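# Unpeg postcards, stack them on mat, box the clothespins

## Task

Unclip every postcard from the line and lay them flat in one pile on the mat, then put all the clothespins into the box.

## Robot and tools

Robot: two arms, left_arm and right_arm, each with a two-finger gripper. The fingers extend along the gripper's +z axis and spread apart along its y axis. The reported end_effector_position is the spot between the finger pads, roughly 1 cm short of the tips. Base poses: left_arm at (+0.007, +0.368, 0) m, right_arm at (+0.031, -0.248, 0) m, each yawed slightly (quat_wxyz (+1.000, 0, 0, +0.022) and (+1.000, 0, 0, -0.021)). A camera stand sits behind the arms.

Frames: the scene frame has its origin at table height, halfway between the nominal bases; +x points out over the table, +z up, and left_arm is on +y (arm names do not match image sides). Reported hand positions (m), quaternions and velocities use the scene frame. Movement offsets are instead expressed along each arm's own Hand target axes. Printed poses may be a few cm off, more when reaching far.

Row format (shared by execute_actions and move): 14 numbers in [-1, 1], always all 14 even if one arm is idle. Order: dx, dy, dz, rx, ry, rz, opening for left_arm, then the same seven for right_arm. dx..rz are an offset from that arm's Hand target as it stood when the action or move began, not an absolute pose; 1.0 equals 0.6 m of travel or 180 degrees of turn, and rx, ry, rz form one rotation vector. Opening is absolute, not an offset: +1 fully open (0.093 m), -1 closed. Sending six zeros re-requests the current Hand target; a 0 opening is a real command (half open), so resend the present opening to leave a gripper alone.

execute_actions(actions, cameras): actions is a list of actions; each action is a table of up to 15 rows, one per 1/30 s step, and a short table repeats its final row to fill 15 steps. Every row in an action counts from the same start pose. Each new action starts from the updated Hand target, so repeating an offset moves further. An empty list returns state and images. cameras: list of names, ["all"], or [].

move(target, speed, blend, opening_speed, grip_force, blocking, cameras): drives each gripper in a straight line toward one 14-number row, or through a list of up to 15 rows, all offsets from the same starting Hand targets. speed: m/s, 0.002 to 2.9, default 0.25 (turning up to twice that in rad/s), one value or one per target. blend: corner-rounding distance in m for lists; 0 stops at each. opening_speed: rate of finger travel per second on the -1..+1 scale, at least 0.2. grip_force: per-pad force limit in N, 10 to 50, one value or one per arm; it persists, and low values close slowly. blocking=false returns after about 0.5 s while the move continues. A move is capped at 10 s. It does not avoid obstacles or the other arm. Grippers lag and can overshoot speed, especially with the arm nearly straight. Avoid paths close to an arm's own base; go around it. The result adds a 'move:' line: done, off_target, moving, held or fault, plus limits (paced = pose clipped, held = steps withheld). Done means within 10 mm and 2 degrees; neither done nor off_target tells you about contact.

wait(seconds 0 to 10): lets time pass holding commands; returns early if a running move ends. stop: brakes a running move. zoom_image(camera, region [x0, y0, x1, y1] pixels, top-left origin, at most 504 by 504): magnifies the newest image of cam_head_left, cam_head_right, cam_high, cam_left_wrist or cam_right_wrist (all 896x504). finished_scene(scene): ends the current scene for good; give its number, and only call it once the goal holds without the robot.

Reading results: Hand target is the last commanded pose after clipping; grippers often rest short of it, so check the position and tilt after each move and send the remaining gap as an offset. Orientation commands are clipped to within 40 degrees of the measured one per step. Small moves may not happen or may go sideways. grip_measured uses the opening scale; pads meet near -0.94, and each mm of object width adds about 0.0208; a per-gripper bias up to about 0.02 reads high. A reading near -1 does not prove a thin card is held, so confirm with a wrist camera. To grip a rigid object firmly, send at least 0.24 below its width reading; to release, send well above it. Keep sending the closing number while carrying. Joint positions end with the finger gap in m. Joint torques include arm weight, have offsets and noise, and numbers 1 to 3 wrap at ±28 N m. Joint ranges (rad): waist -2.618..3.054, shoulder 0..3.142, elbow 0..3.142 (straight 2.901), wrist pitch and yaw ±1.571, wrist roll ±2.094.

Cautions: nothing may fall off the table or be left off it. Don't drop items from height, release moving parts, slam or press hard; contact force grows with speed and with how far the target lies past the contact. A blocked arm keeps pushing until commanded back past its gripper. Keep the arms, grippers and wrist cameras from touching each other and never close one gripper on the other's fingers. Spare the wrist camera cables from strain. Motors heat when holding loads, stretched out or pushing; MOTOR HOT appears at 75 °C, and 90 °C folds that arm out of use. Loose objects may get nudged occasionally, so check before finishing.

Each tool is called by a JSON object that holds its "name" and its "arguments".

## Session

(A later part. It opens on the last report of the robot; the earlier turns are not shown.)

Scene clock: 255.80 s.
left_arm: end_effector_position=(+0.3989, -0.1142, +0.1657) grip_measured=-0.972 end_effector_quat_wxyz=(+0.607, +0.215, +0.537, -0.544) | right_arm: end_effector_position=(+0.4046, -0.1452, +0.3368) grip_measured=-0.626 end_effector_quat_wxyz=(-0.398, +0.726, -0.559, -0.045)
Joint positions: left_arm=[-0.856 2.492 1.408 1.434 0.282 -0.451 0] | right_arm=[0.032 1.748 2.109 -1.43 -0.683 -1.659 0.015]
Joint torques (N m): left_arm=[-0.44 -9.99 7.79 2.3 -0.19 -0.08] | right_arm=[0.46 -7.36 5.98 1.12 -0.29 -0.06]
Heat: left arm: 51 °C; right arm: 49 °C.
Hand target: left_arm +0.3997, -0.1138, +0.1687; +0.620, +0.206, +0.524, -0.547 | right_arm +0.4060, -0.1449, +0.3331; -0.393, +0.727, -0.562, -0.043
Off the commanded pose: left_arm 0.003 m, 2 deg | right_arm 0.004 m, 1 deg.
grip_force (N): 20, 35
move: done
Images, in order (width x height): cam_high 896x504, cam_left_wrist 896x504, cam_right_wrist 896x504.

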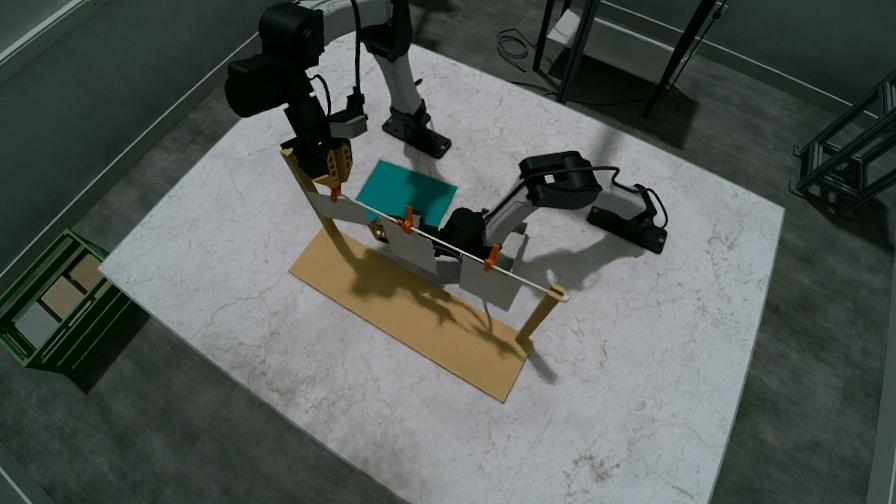

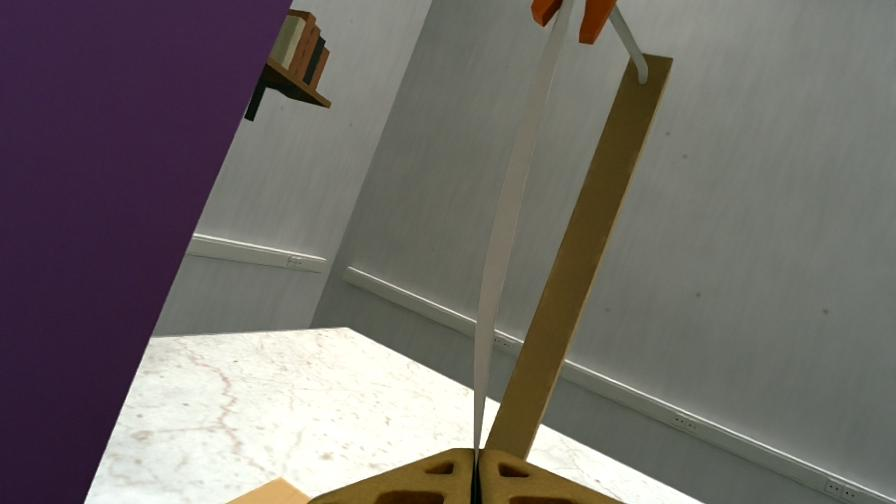

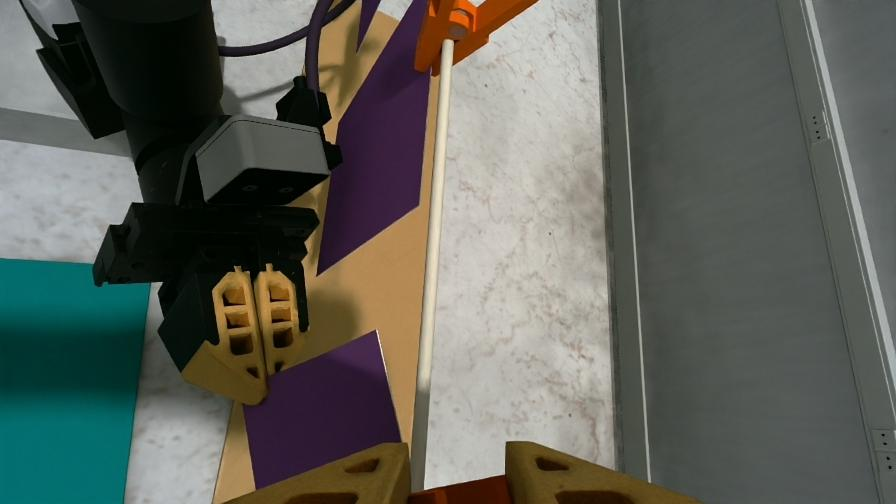

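{"name": "move", "arguments": {"target": [0, 0, 0, 0, 0, 0, -1, 0, 0, 0, 0, 0, 0, -0.85], "grip_force": [20, 40], "cameras": ["cam_right_wrist", "cam_left_wrist", "cam_high"]}}

{"name": "zoom_image", "arguments": {"camera": "cam_high", "region": [250, 100, 450, 260]}}

{"name": "zoom_image", "arguments": {"camera": "cam_left_wrist", "region": [500, 0, 660, 120]}}

Scene clock: 259.30 s.
left_arm: end_effector_position=(+0.3989, -0.1142, +0.1657) grip_measured=-0.972 end_effector_quat_wxyz=(+0.607, +0.215, +0.537, -0.544) | right_arm: end_effector_position=(+0.4046, -0.1452, +0.3368) grip_measured=-0.653 end_effector_quat_wxyz=(-0.398, +0.726, -0.559, -0.045)
Joint positions: left_arm=[-0.856 2.492 1.408 1.434 0.282 -0.451 0] | right_arm=[0.032 1.748 2.109 -1.43 -0.683 -1.659 0.014]
Joint torques (N m): left_arm=[-0.5 -9.96 7.75 2.31 -0.2 -0.07] | right_arm=[0.43 -7.35 6 1.13 -0.3 -0.06]
Heat: left arm: 52 °C; right arm: 48 °C.
Hand target: left_arm +0.3997, -0.1138, +0.1687; +0.620, +0.206, +0.524, -0.547 | right_arm +0.4060, -0.1449, +0.3331; -0.393, +0.727, -0.562, -0.043
Off the commanded pose: left_arm 0.003 m, 2 deg | right_arm 0.004 m, 1 deg.
grip_force (N): 20, 40
move: done
Images, in order (width x height): cam_high 896x504, cam_left_wrist 896x504, cam_right_wrist 896x504.

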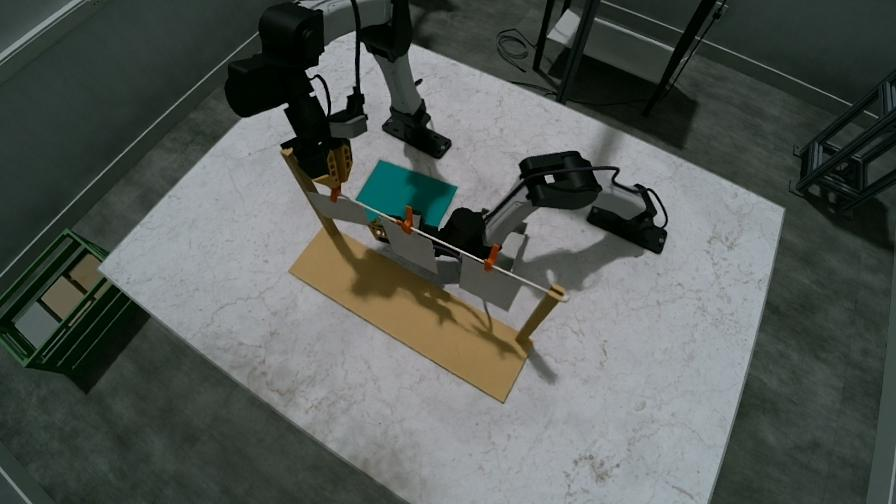

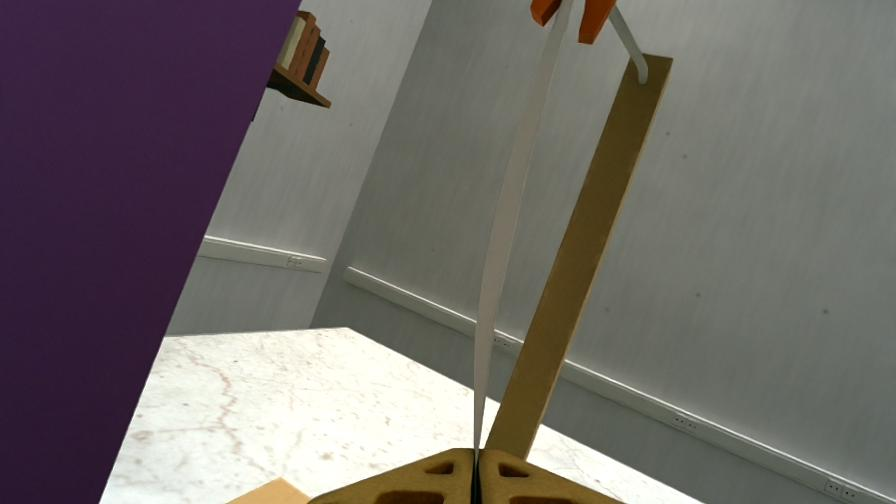

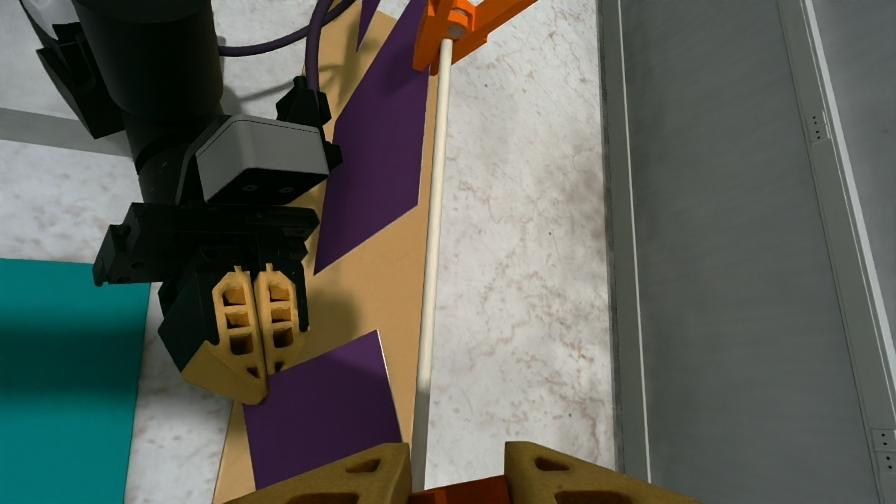

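Scaled by 2.520 from the camera's 896x504 image, which has a finer 1280x720 frame.

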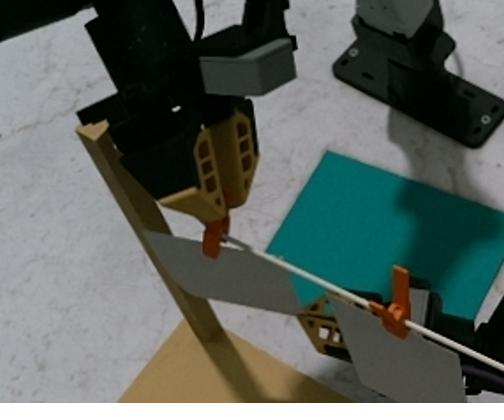

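Scaled by 3.150 from the camera's 896x504 image, which has a finer 1280x720 frame.

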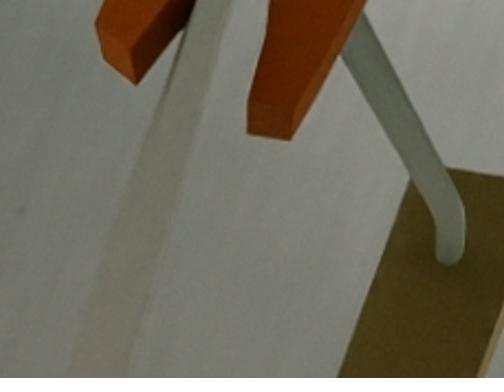

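{"name": "move", "arguments": {"target": [0, 0, 0, 0, 0, 0, -1, -0.0337, -0.0348, -0.046, 0, 0, 0, -0.85], "speed": 0.06, "cameras": ["cam_right_wrist", "cam_left_wrist", "cam_high"]}}

{"name": "zoom_image", "arguments": {"camera": "cam_high", "region": [250, 100, 450, 260]}}

Scene clock: 263.07 s.
left_arm: end_effector_position=(+0.3989, -0.1142, +0.1657) grip_measured=-0.972 end_effector_quat_wxyz=(+0.607, +0.215, +0.537, -0.544) | right_arm: end_effector_position=(+0.4011, -0.1460, +0.3739) grip_measured=-0.688 end_effector_quat_wxyz=(-0.410, +0.718, -0.562, -0.030)
Joint positions: left_arm=[-0.856 2.492 1.408 1.434 0.282 -0.451 0] | right_arm=[0.032 1.812 2.358 -1.562 -0.677 -1.625 0.012]
Joint torques (N m): left_arm=[-0.44 -9.96 7.76 2.3 -0.18 -0.08] | right_arm=[0.38 -5.75 7.94 1.13 -0.37 -0.06]
Heat: left arm: 52 °C; right arm: 48 °C.
Hand target: left_arm +0.3997, -0.1138, +0.1687; +0.620, +0.206, +0.523, -0.547 | right_arm +0.4060, -0.1449, +0.3732; -0.393, +0.727, -0.562, -0.043
Off the commanded pose: left_arm 0.003 m, 2 deg | right_arm 0.005 m, 3 deg.
joint read past its limit (right arm) — joint 4 (wrist pitch), lower limit.
joint sent to its limit (right arm) — joint 4 (wrist pitch), lower limit. The joint targets are off in orientation, not in position.
grip_force (N): 20, 40
move: off_target (right_arm)
Images, in order (width x height): cam_high 896x504, cam_left_wrist 896x504, cam_right_wrist 896x504.

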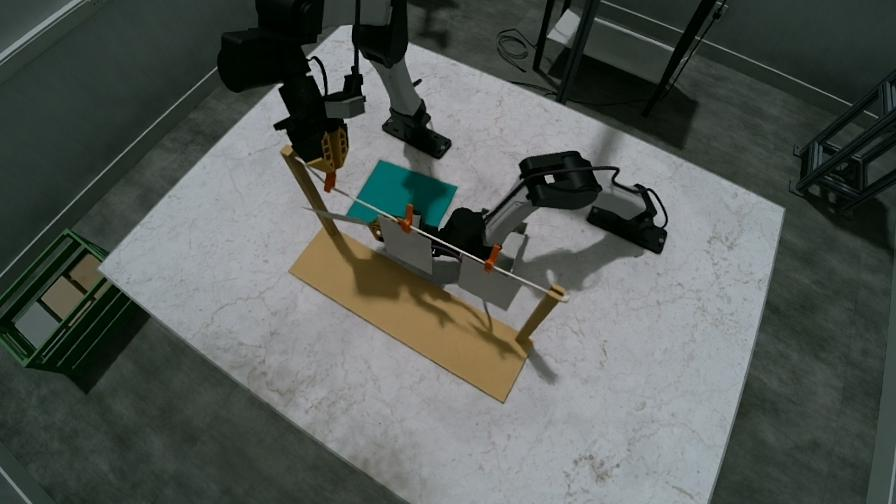

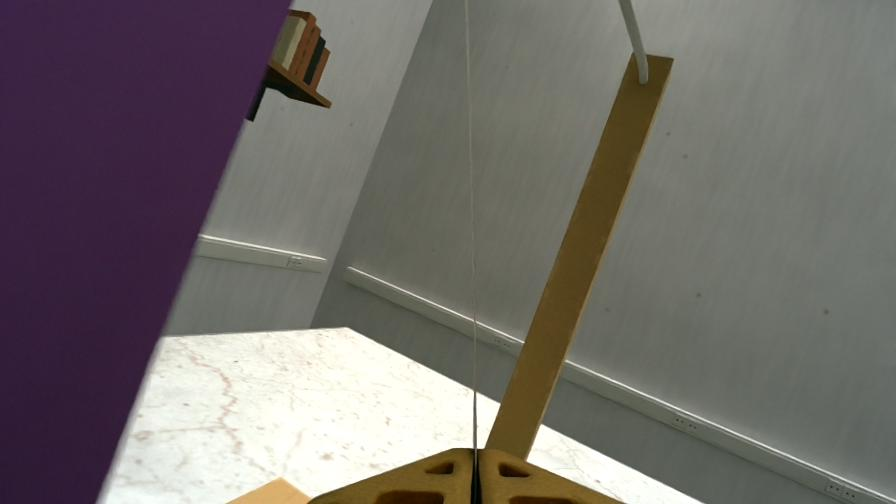

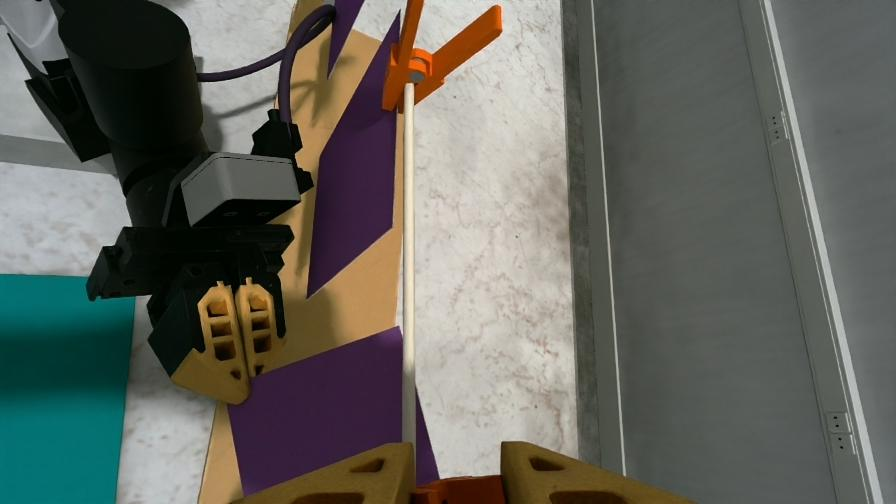

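Scaled by 2.520 from the camera's 896x504 image, which has a finer 1280x720 frame.

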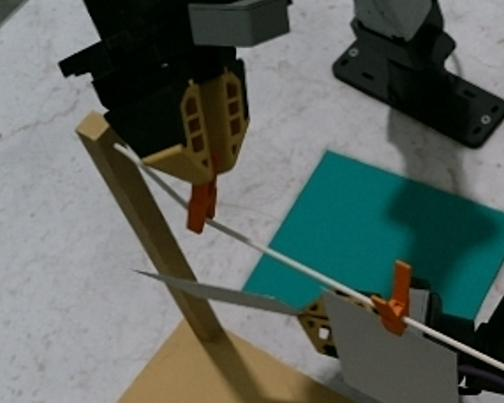

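{"name": "move", "arguments": {"target": [0, 0, 0, 0, 0, 0, -1, -0.0337, -0.0348, -0.046, 0, 0, 0, -0.85], "speed": 0.06, "cameras": ["cam_right_wrist", "cam_head_left", "cam_head_right", "cam_high"]}}

{"name": "zoom_image", "arguments": {"camera": "cam_high", "region": [250, 100, 450, 260]}}

Scene clock: 267.87 s.
left_arm: end_effector_position=(+0.3989, -0.1142, +0.1657) grip_measured=-0.972 end_effector_quat_wxyz=(+0.607, +0.215, +0.537, -0.544) | right_arm: end_effector_position=(+0.4004, -0.1460, +0.4139) grip_measured=-0.691 end_effector_quat_wxyz=(-0.449, +0.697, -0.559, +0.004)
Joint positions: left_arm=[-0.856 2.492 1.408 1.434 0.282 -0.451 0] | right_arm=[0.032 1.824 2.514 -1.564 -0.677 -1.546 0.012]
Joint torques (N m): left_arm=[-0.43 -9.99 7.77 2.3 -0.19 -0.08] | right_arm=[-0.05 -5.14 7.15 1.35 -0.49 0]
Heat: left arm: 52 °C; right arm: 48 °C.
Hand target: left_arm +0.3997, -0.1138, +0.1687; +0.620, +0.206, +0.523, -0.547 | right_arm +0.4059, -0.1450, +0.4133; -0.393, +0.727, -0.562, -0.043
Off the commanded pose: left_arm 0.003 m, 2 deg | right_arm 0.006 m, 9 deg.
joint read past its limit (right arm) — joint 4 (wrist pitch), lower limit.
joint sent to its limit (right arm) — joint 4 (wrist pitch), lower limit. The joint targets are off in orientation, not in position.
grip_force (N): 20, 40
move: off_target (right_arm)
Images, in order (width x height): cam_head_left 896x504, cam_head_right 896x504, cam_high 896x504, cam_right_wrist 896x504.

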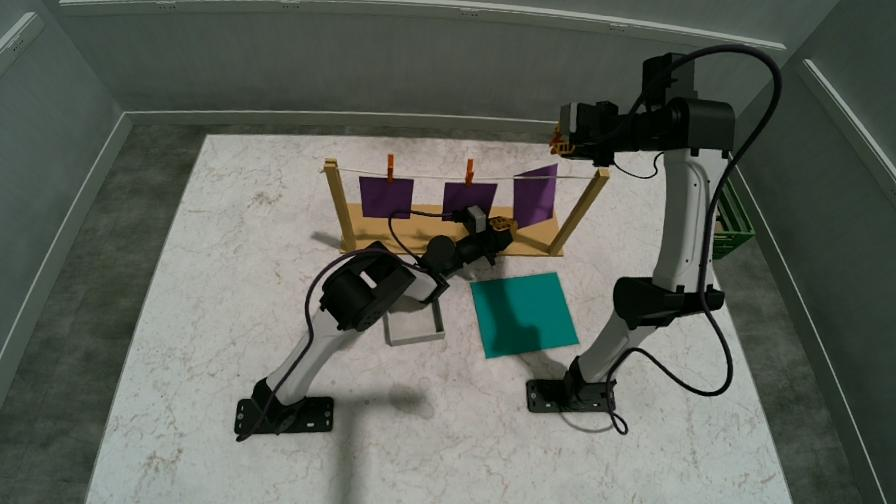

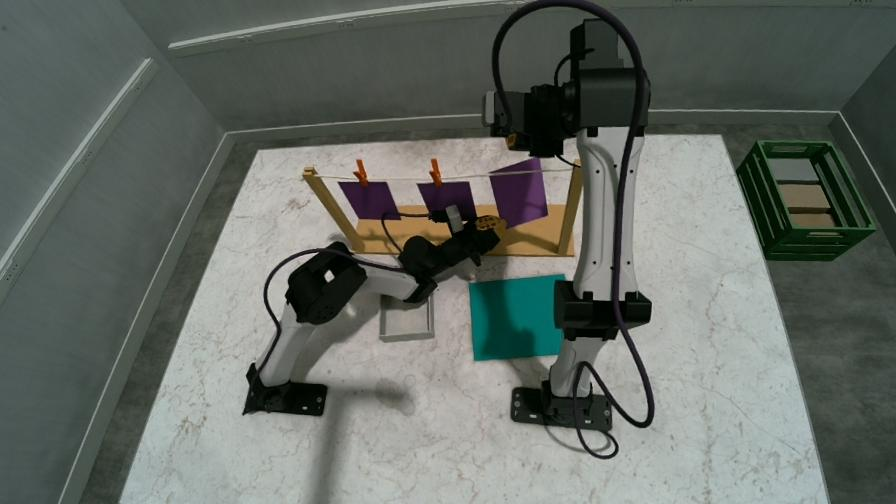

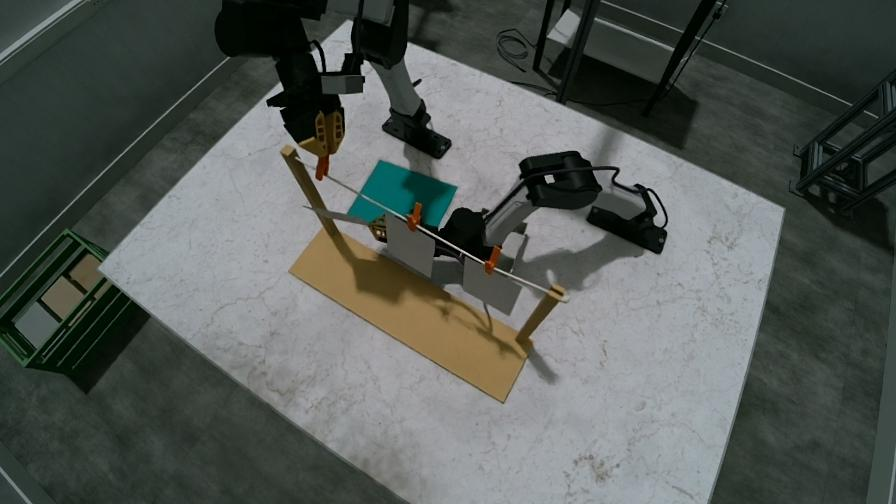

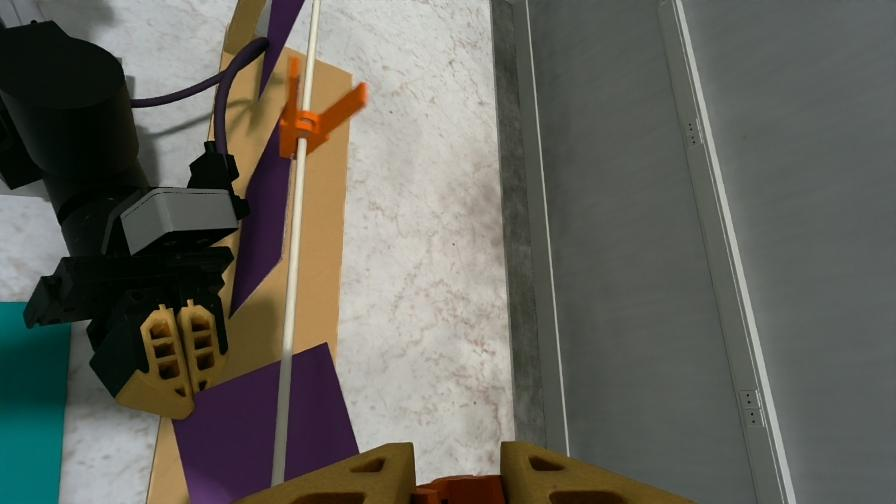

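Scaled by 2.520 from the camera's 896x504 image, which has a finer 1280x720 frame.

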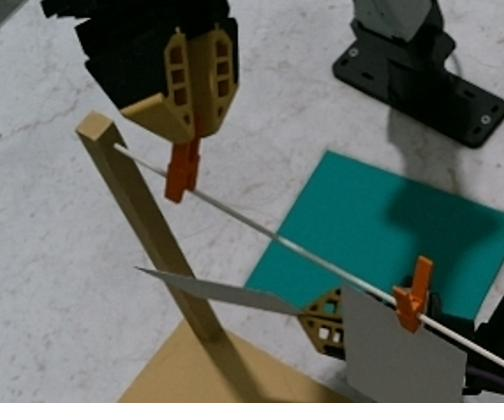

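{"name": "move", "arguments": {"target": [[0.029, 0.0106, -0.0122, 0, 0, 0, -1, 0, 0, 0, 0, 0, 0, -0.85], [0.0559, -0.1532, -0.0902, 0, 0, 0, -1, 0, 0, 0, 0, 0, 0, -0.85]], "speed": 0.1, "blend": 0.005, "cameras": ["all"]}}

Scene clock: 284.27 s.
left_arm: end_effector_position=(+0.2898, -0.1219, +0.1006) grip_measured=-0.972 end_effector_quat_wxyz=(+0.546, +0.244, +0.621, -0.506) | right_arm: end_effector_position=(+0.4004, -0.1460, +0.4139) grip_measured=-0.691 end_effector_quat_wxyz=(-0.449, +0.697, -0.559, +0.003)
Joint positions: left_arm=[-1.059 2.368 1.036 1.442 0.105 -0.385 0] | right_arm=[0.032 1.824 2.514 -1.564 -0.677 -1.545 0.012]
Joint torques (N m): left_arm=[-0.1 -13.63 4.71 3.16 -0.13 0.11] | right_arm=[-0.02 -5.16 7.16 1.35 -0.5 -0.02]
Heat: left arm: 54 °C; right arm: 47 °C.
Hand target: left_arm +0.2896, -0.1137, +0.1487; +0.620, +0.206, +0.523, -0.547 | right_arm +0.4059, -0.1450, +0.4133; -0.393, +0.727, -0.562, -0.043
Off the commanded pose: left_arm 0.049 m, 15 deg | right_arm 0.006 m, 9 deg.
joint read past its limit (right arm) — joint 4 (wrist pitch), lower limit.
joint sent to its limit (left arm) — joint 4 (wrist pitch), upper limit. The joint targets are off in orientation, not in position.
joint sent to its limit (right arm) — joint 4 (wrist pitch), lower limit. The joint targets are off in orientation, not in position.
grip_force (N): 20, 40
move: off_target (left_arm, right_arm)

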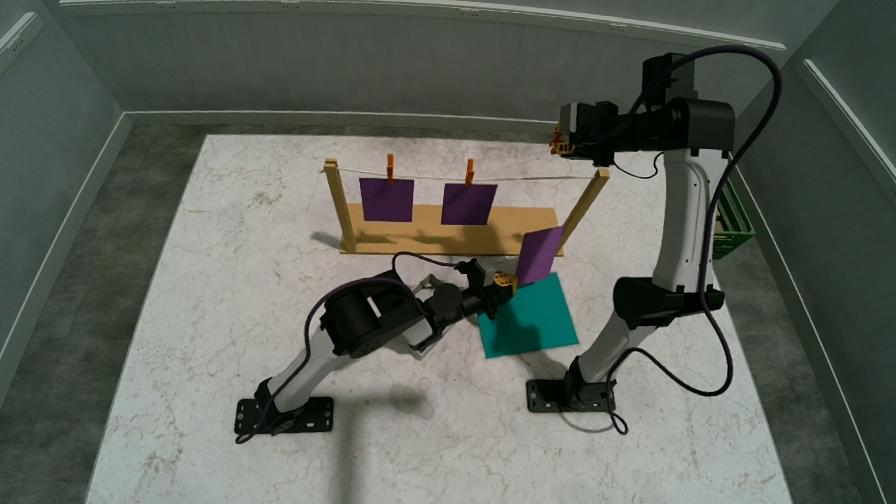

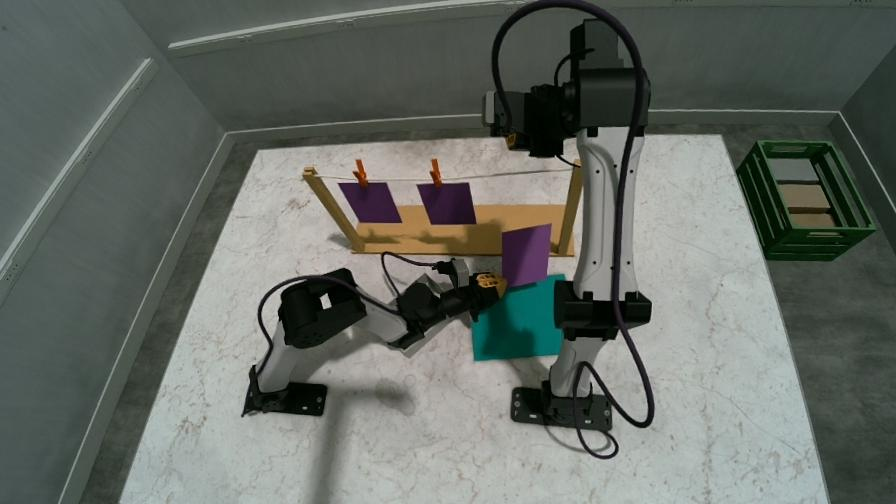

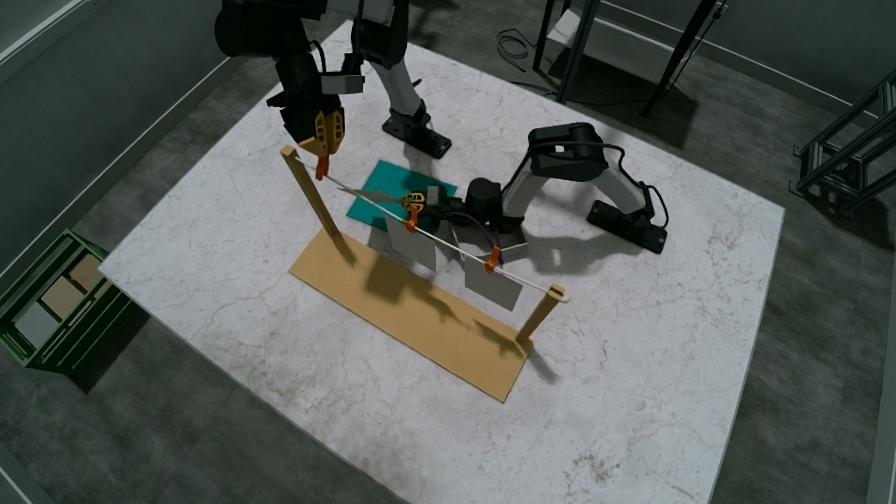

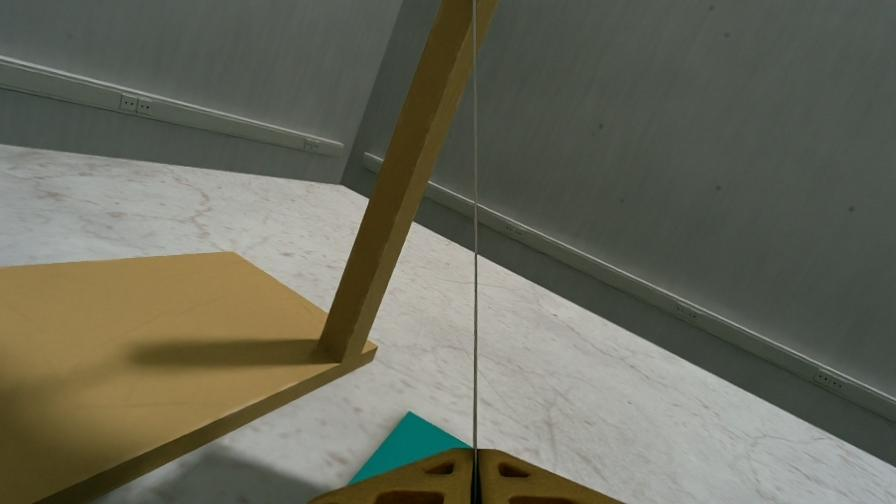

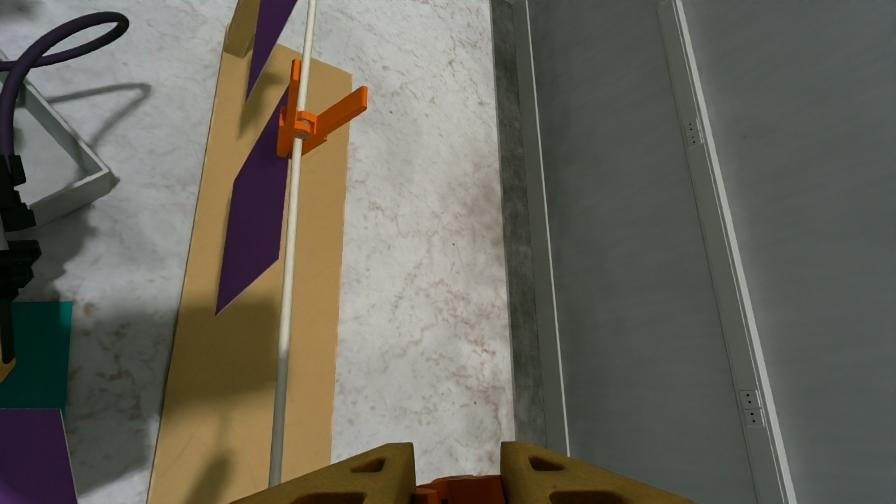

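{"name": "execute_actions", "arguments": {"actions": [], "cameras": ["cam_high","cam_head_left","cam_head_right"]}}

Scene clock: 294.03 s.
left_arm: end_effector_position=(+0.2899, -0.1218, +0.1006) grip_measured=-0.972 end_effector_quat_wxyz=(+0.546, +0.244, +0.621, -0.506) | right_arm: end_effector_position=(+0.4004, -0.1460, +0.4139) grip_measured=-0.691 end_effector_quat_wxyz=(-0.449, +0.697, -0.559, +0.003)
Joint positions: left_arm=[-1.059 2.368 1.036 1.442 0.105 -0.385 0] | right_arm=[0.032 1.824 2.514 -1.564 -0.677 -1.545 0.012]
Joint velocities: within noise
Joint torques (N m): left_arm=[-0.08 -13.64 4.72 3.15 -0.16 0.1] | right_arm=[-0.05 -5.16 7.2 1.35 -0.49 -0.01]
Heat: left arm: 59 °C; right arm: 47 °C.
Hand target: left_arm +0.2896, -0.1137, +0.1487; +0.620, +0.206, +0.523, -0.547 | right_arm +0.4059, -0.1450, +0.4133; -0.393, +0.727, -0.562, -0.043
Tool commands: left_gripper/opening=-1.0 right_gripper/opening=-0.85
Off the commanded pose: left_arm 0.049 m, 15 deg | right_arm 0.006 m, 9 deg.
joint read past its limit (right arm) — joint 4 (wrist pitch), lower limit.
grip_force (N): 20, 40
Images, in order (width x height): cam_head_left 896x504, cam_head_right 896x504, cam_high 896x504.

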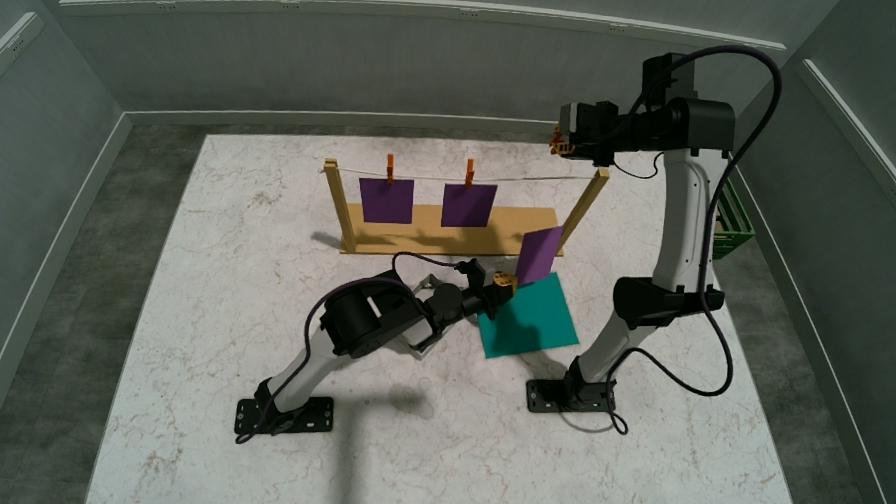

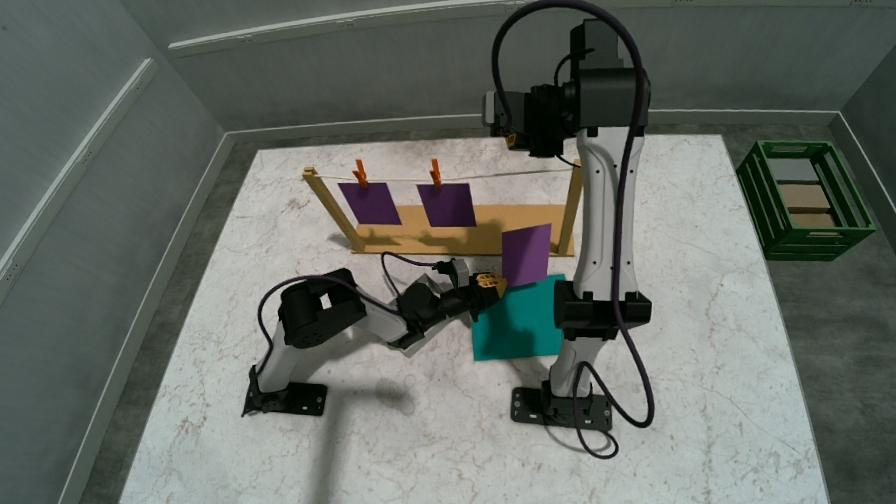

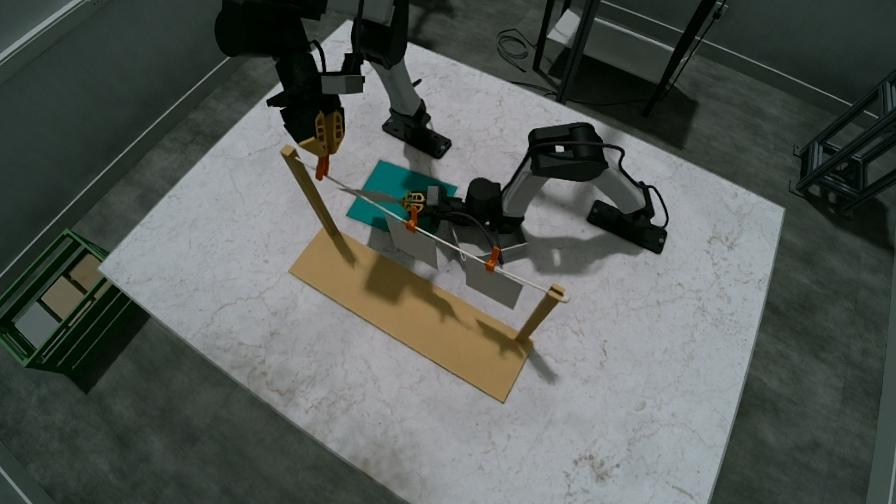

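{"name": "move", "arguments": {"target": [[-0.1304,-0.0757,0.0358,0,0,0,-1, 0,0,0,0,0,0,-0.85],[-0.0975,-0.1733,-0.0598,-0.2467,0.2263,-0.3499,-1, 0,0,0,0,0,0,-0.85]], "blend": [0.03,0], "speed": 0.15, "cameras": ["cam_high","cam_head_left","cam_head_right","cam_left_wrist"]}}

Scene clock: 312.87 s.
left_arm: end_effector_position=(+0.1882, -0.0890, +0.2067) grip_measured=-0.972 end_effector_quat_wxyz=(+0.082, -0.149, +0.879, -0.446) | right_arm: end_effector_position=(+0.4004, -0.1460, +0.4139) grip_measured=-0.691 end_effector_quat_wxyz=(-0.449, +0.697, -0.559, +0.003)
Joint positions: left_arm=[-1.226 1.665 1.318 -0.284 0.03 -1.534 0] | right_arm=[0.032 1.824 2.514 -1.564 -0.677 -1.545 0.012]
Joint torques (N m): left_arm=[0.32 -8.2 10.44 1.77 0.15 -0.13] | right_arm=[-0.08 -5.18 7.13 1.35 -0.49 -0.02]
Heat: left arm: 61 °C; right arm: 47 °C.
Hand target: left_arm +0.1901, -0.0899, +0.2195; +0.080, -0.153, +0.874, -0.455 | right_arm +0.4059, -0.1450, +0.4133; -0.393, +0.727, -0.562, -0.043
Off the commanded pose: left_arm 0.013 m, 1 deg | right_arm 0.006 m, 9 deg.
joint read past its limit (right arm) — joint 4 (wrist pitch), lower limit.
joint sent to its limit (right arm) — joint 4 (wrist pitch), lower limit. The joint targets are off in orientation, not in position.
grip_force (N): 20, 40
move: off_target (left_arm, right_arm)
Images, in order (width x height): cam_head_left 896x504, cam_head_right 896x504, cam_high 896x504, cam_left_wrist 896x504.

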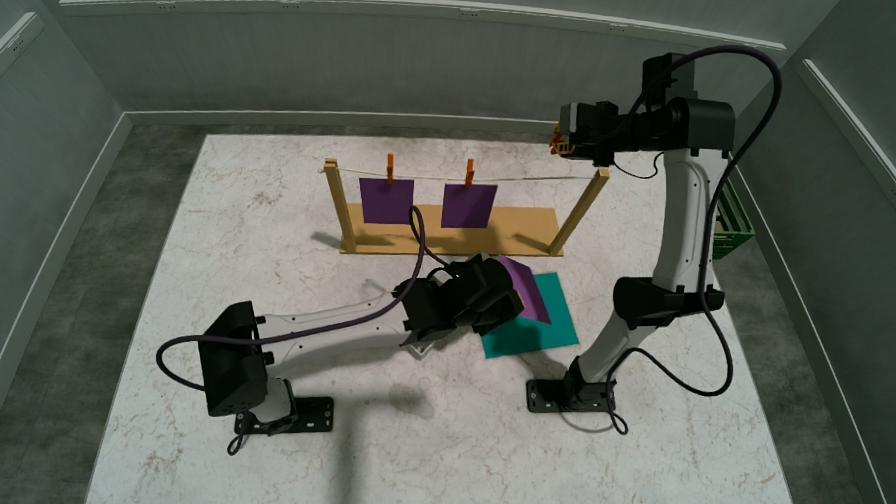

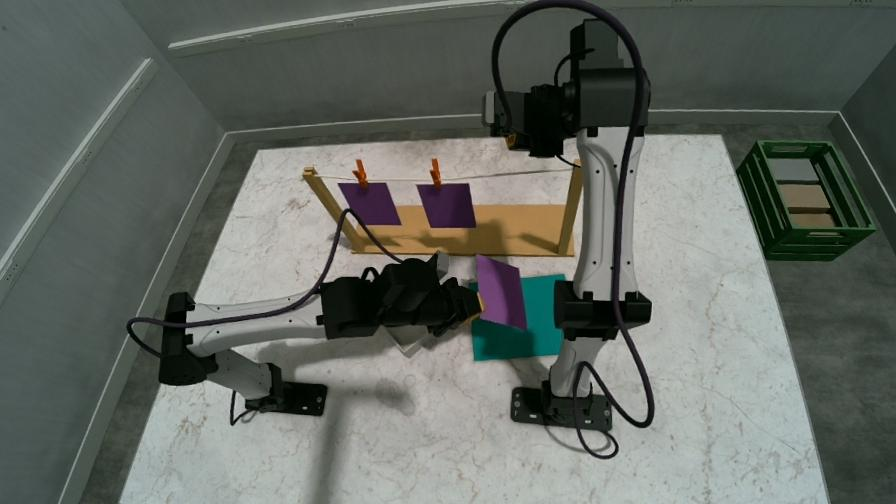

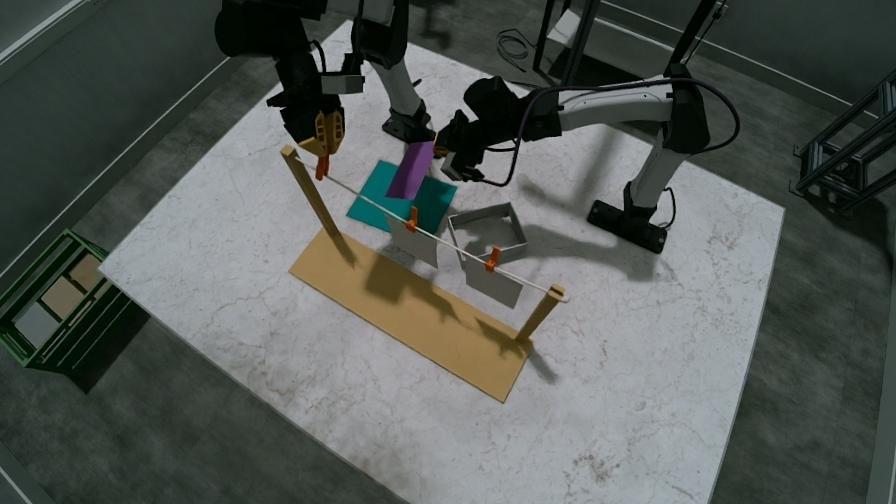

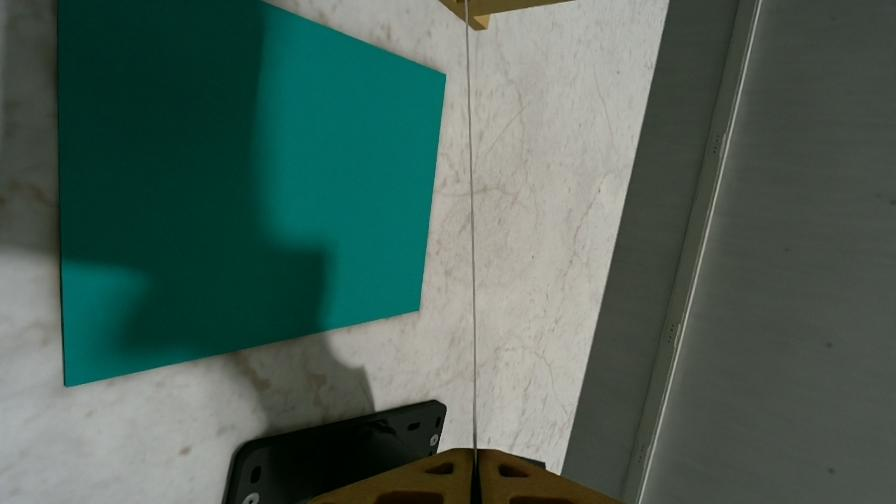

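{"name": "move", "arguments": {"target": [[0.0302,0.1227,0.1157,0,0,0,-1, 0,0,0,0,0,0,-0.85],[0.0302,0.1774,0.154,0,0,0,-1, 0,0,0,0,0,0,-0.85]], "blend": [0.03,0], "speed": [0.12,0.05], "cameras": ["cam_high","cam_head_left","cam_head_right","cam_left_wrist"]}}

Scene clock: 321.13 s.
left_arm: end_effector_position=(+0.1767, -0.1094, +0.0854) grip_measured=-0.972 end_effector_quat_wxyz=(+0.073, -0.147, +0.875, -0.456) | right_arm: end_effector_position=(+0.4004, -0.1460, +0.4139) grip_measured=-0.691 end_effector_quat_wxyz=(-0.449, +0.697, -0.559, +0.003)
Joint positions: left_arm=[-1.267 1.874 1.039 0.224 0.018 -1.565 0] | right_arm=[0.032 1.824 2.514 -1.564 -0.677 -1.545 0.012]
Joint torques (N m): left_arm=[-0.5 -7.16 6.79 2.14 -0.17 -0.1] | right_arm=[-0.08 -5.15 7.16 1.35 -0.48 -0.01]
Heat: left arm: 58 °C; right arm: 47 °C.
Hand target: left_arm +0.1783, -0.1099, +0.0794; +0.081, -0.153, +0.873, -0.455 | right_arm +0.4059, -0.1450, +0.4133; -0.393, +0.727, -0.562, -0.043
Off the commanded pose: left_arm 0.006 m, 1 deg | right_arm 0.006 m, 9 deg.
joint read past its limit (right arm) — joint 4 (wrist pitch), lower limit.
joint sent to its limit (right arm) — joint 4 (wrist pitch), lower limit. The joint targets are off in orientation, not in position.
grip_force (N): 20, 40
move: off_target (right_arm); blend cut to 0.02 m at target 1
Images, in order (width x height): cam_head_left 896x504, cam_head_right 896x504, cam_high 896x504, cam_left_wrist 896x504.

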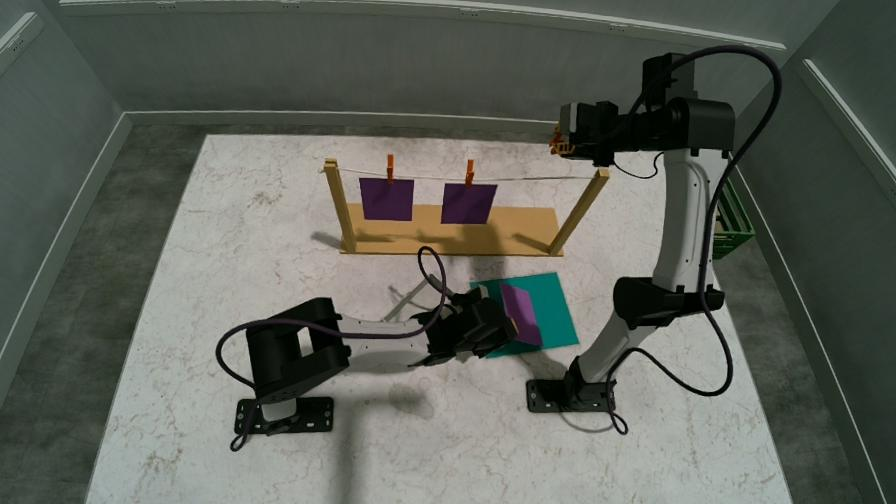

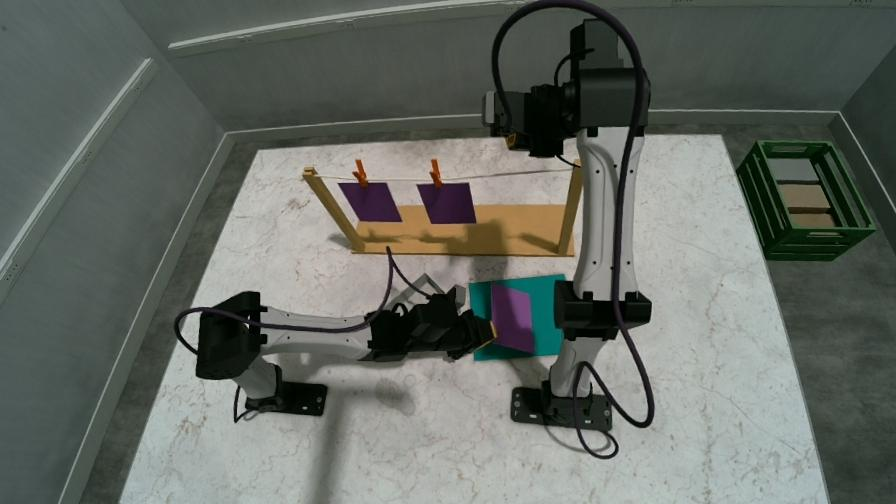

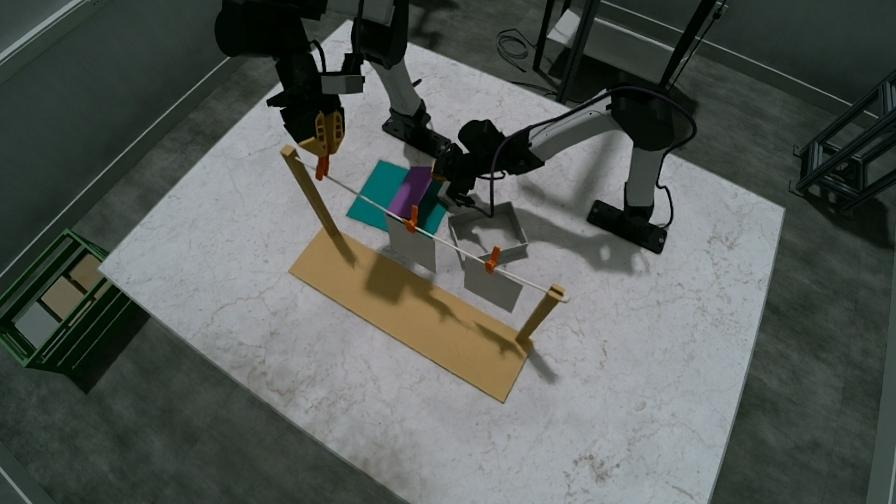

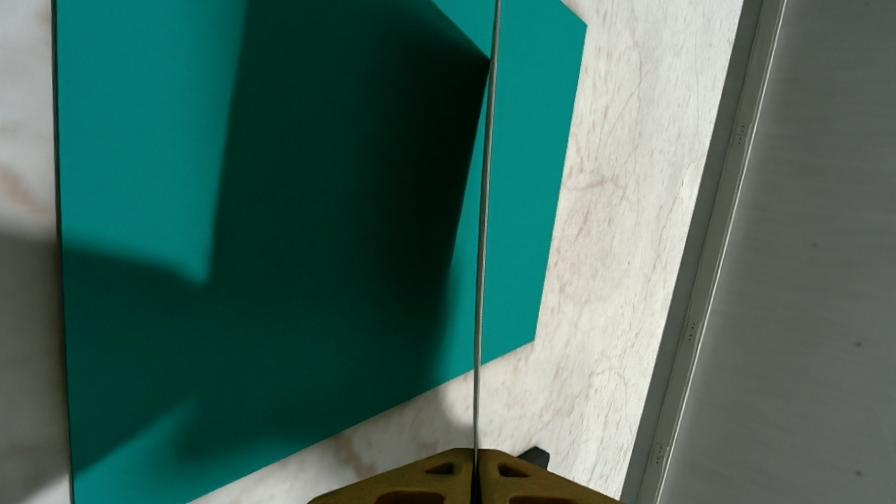

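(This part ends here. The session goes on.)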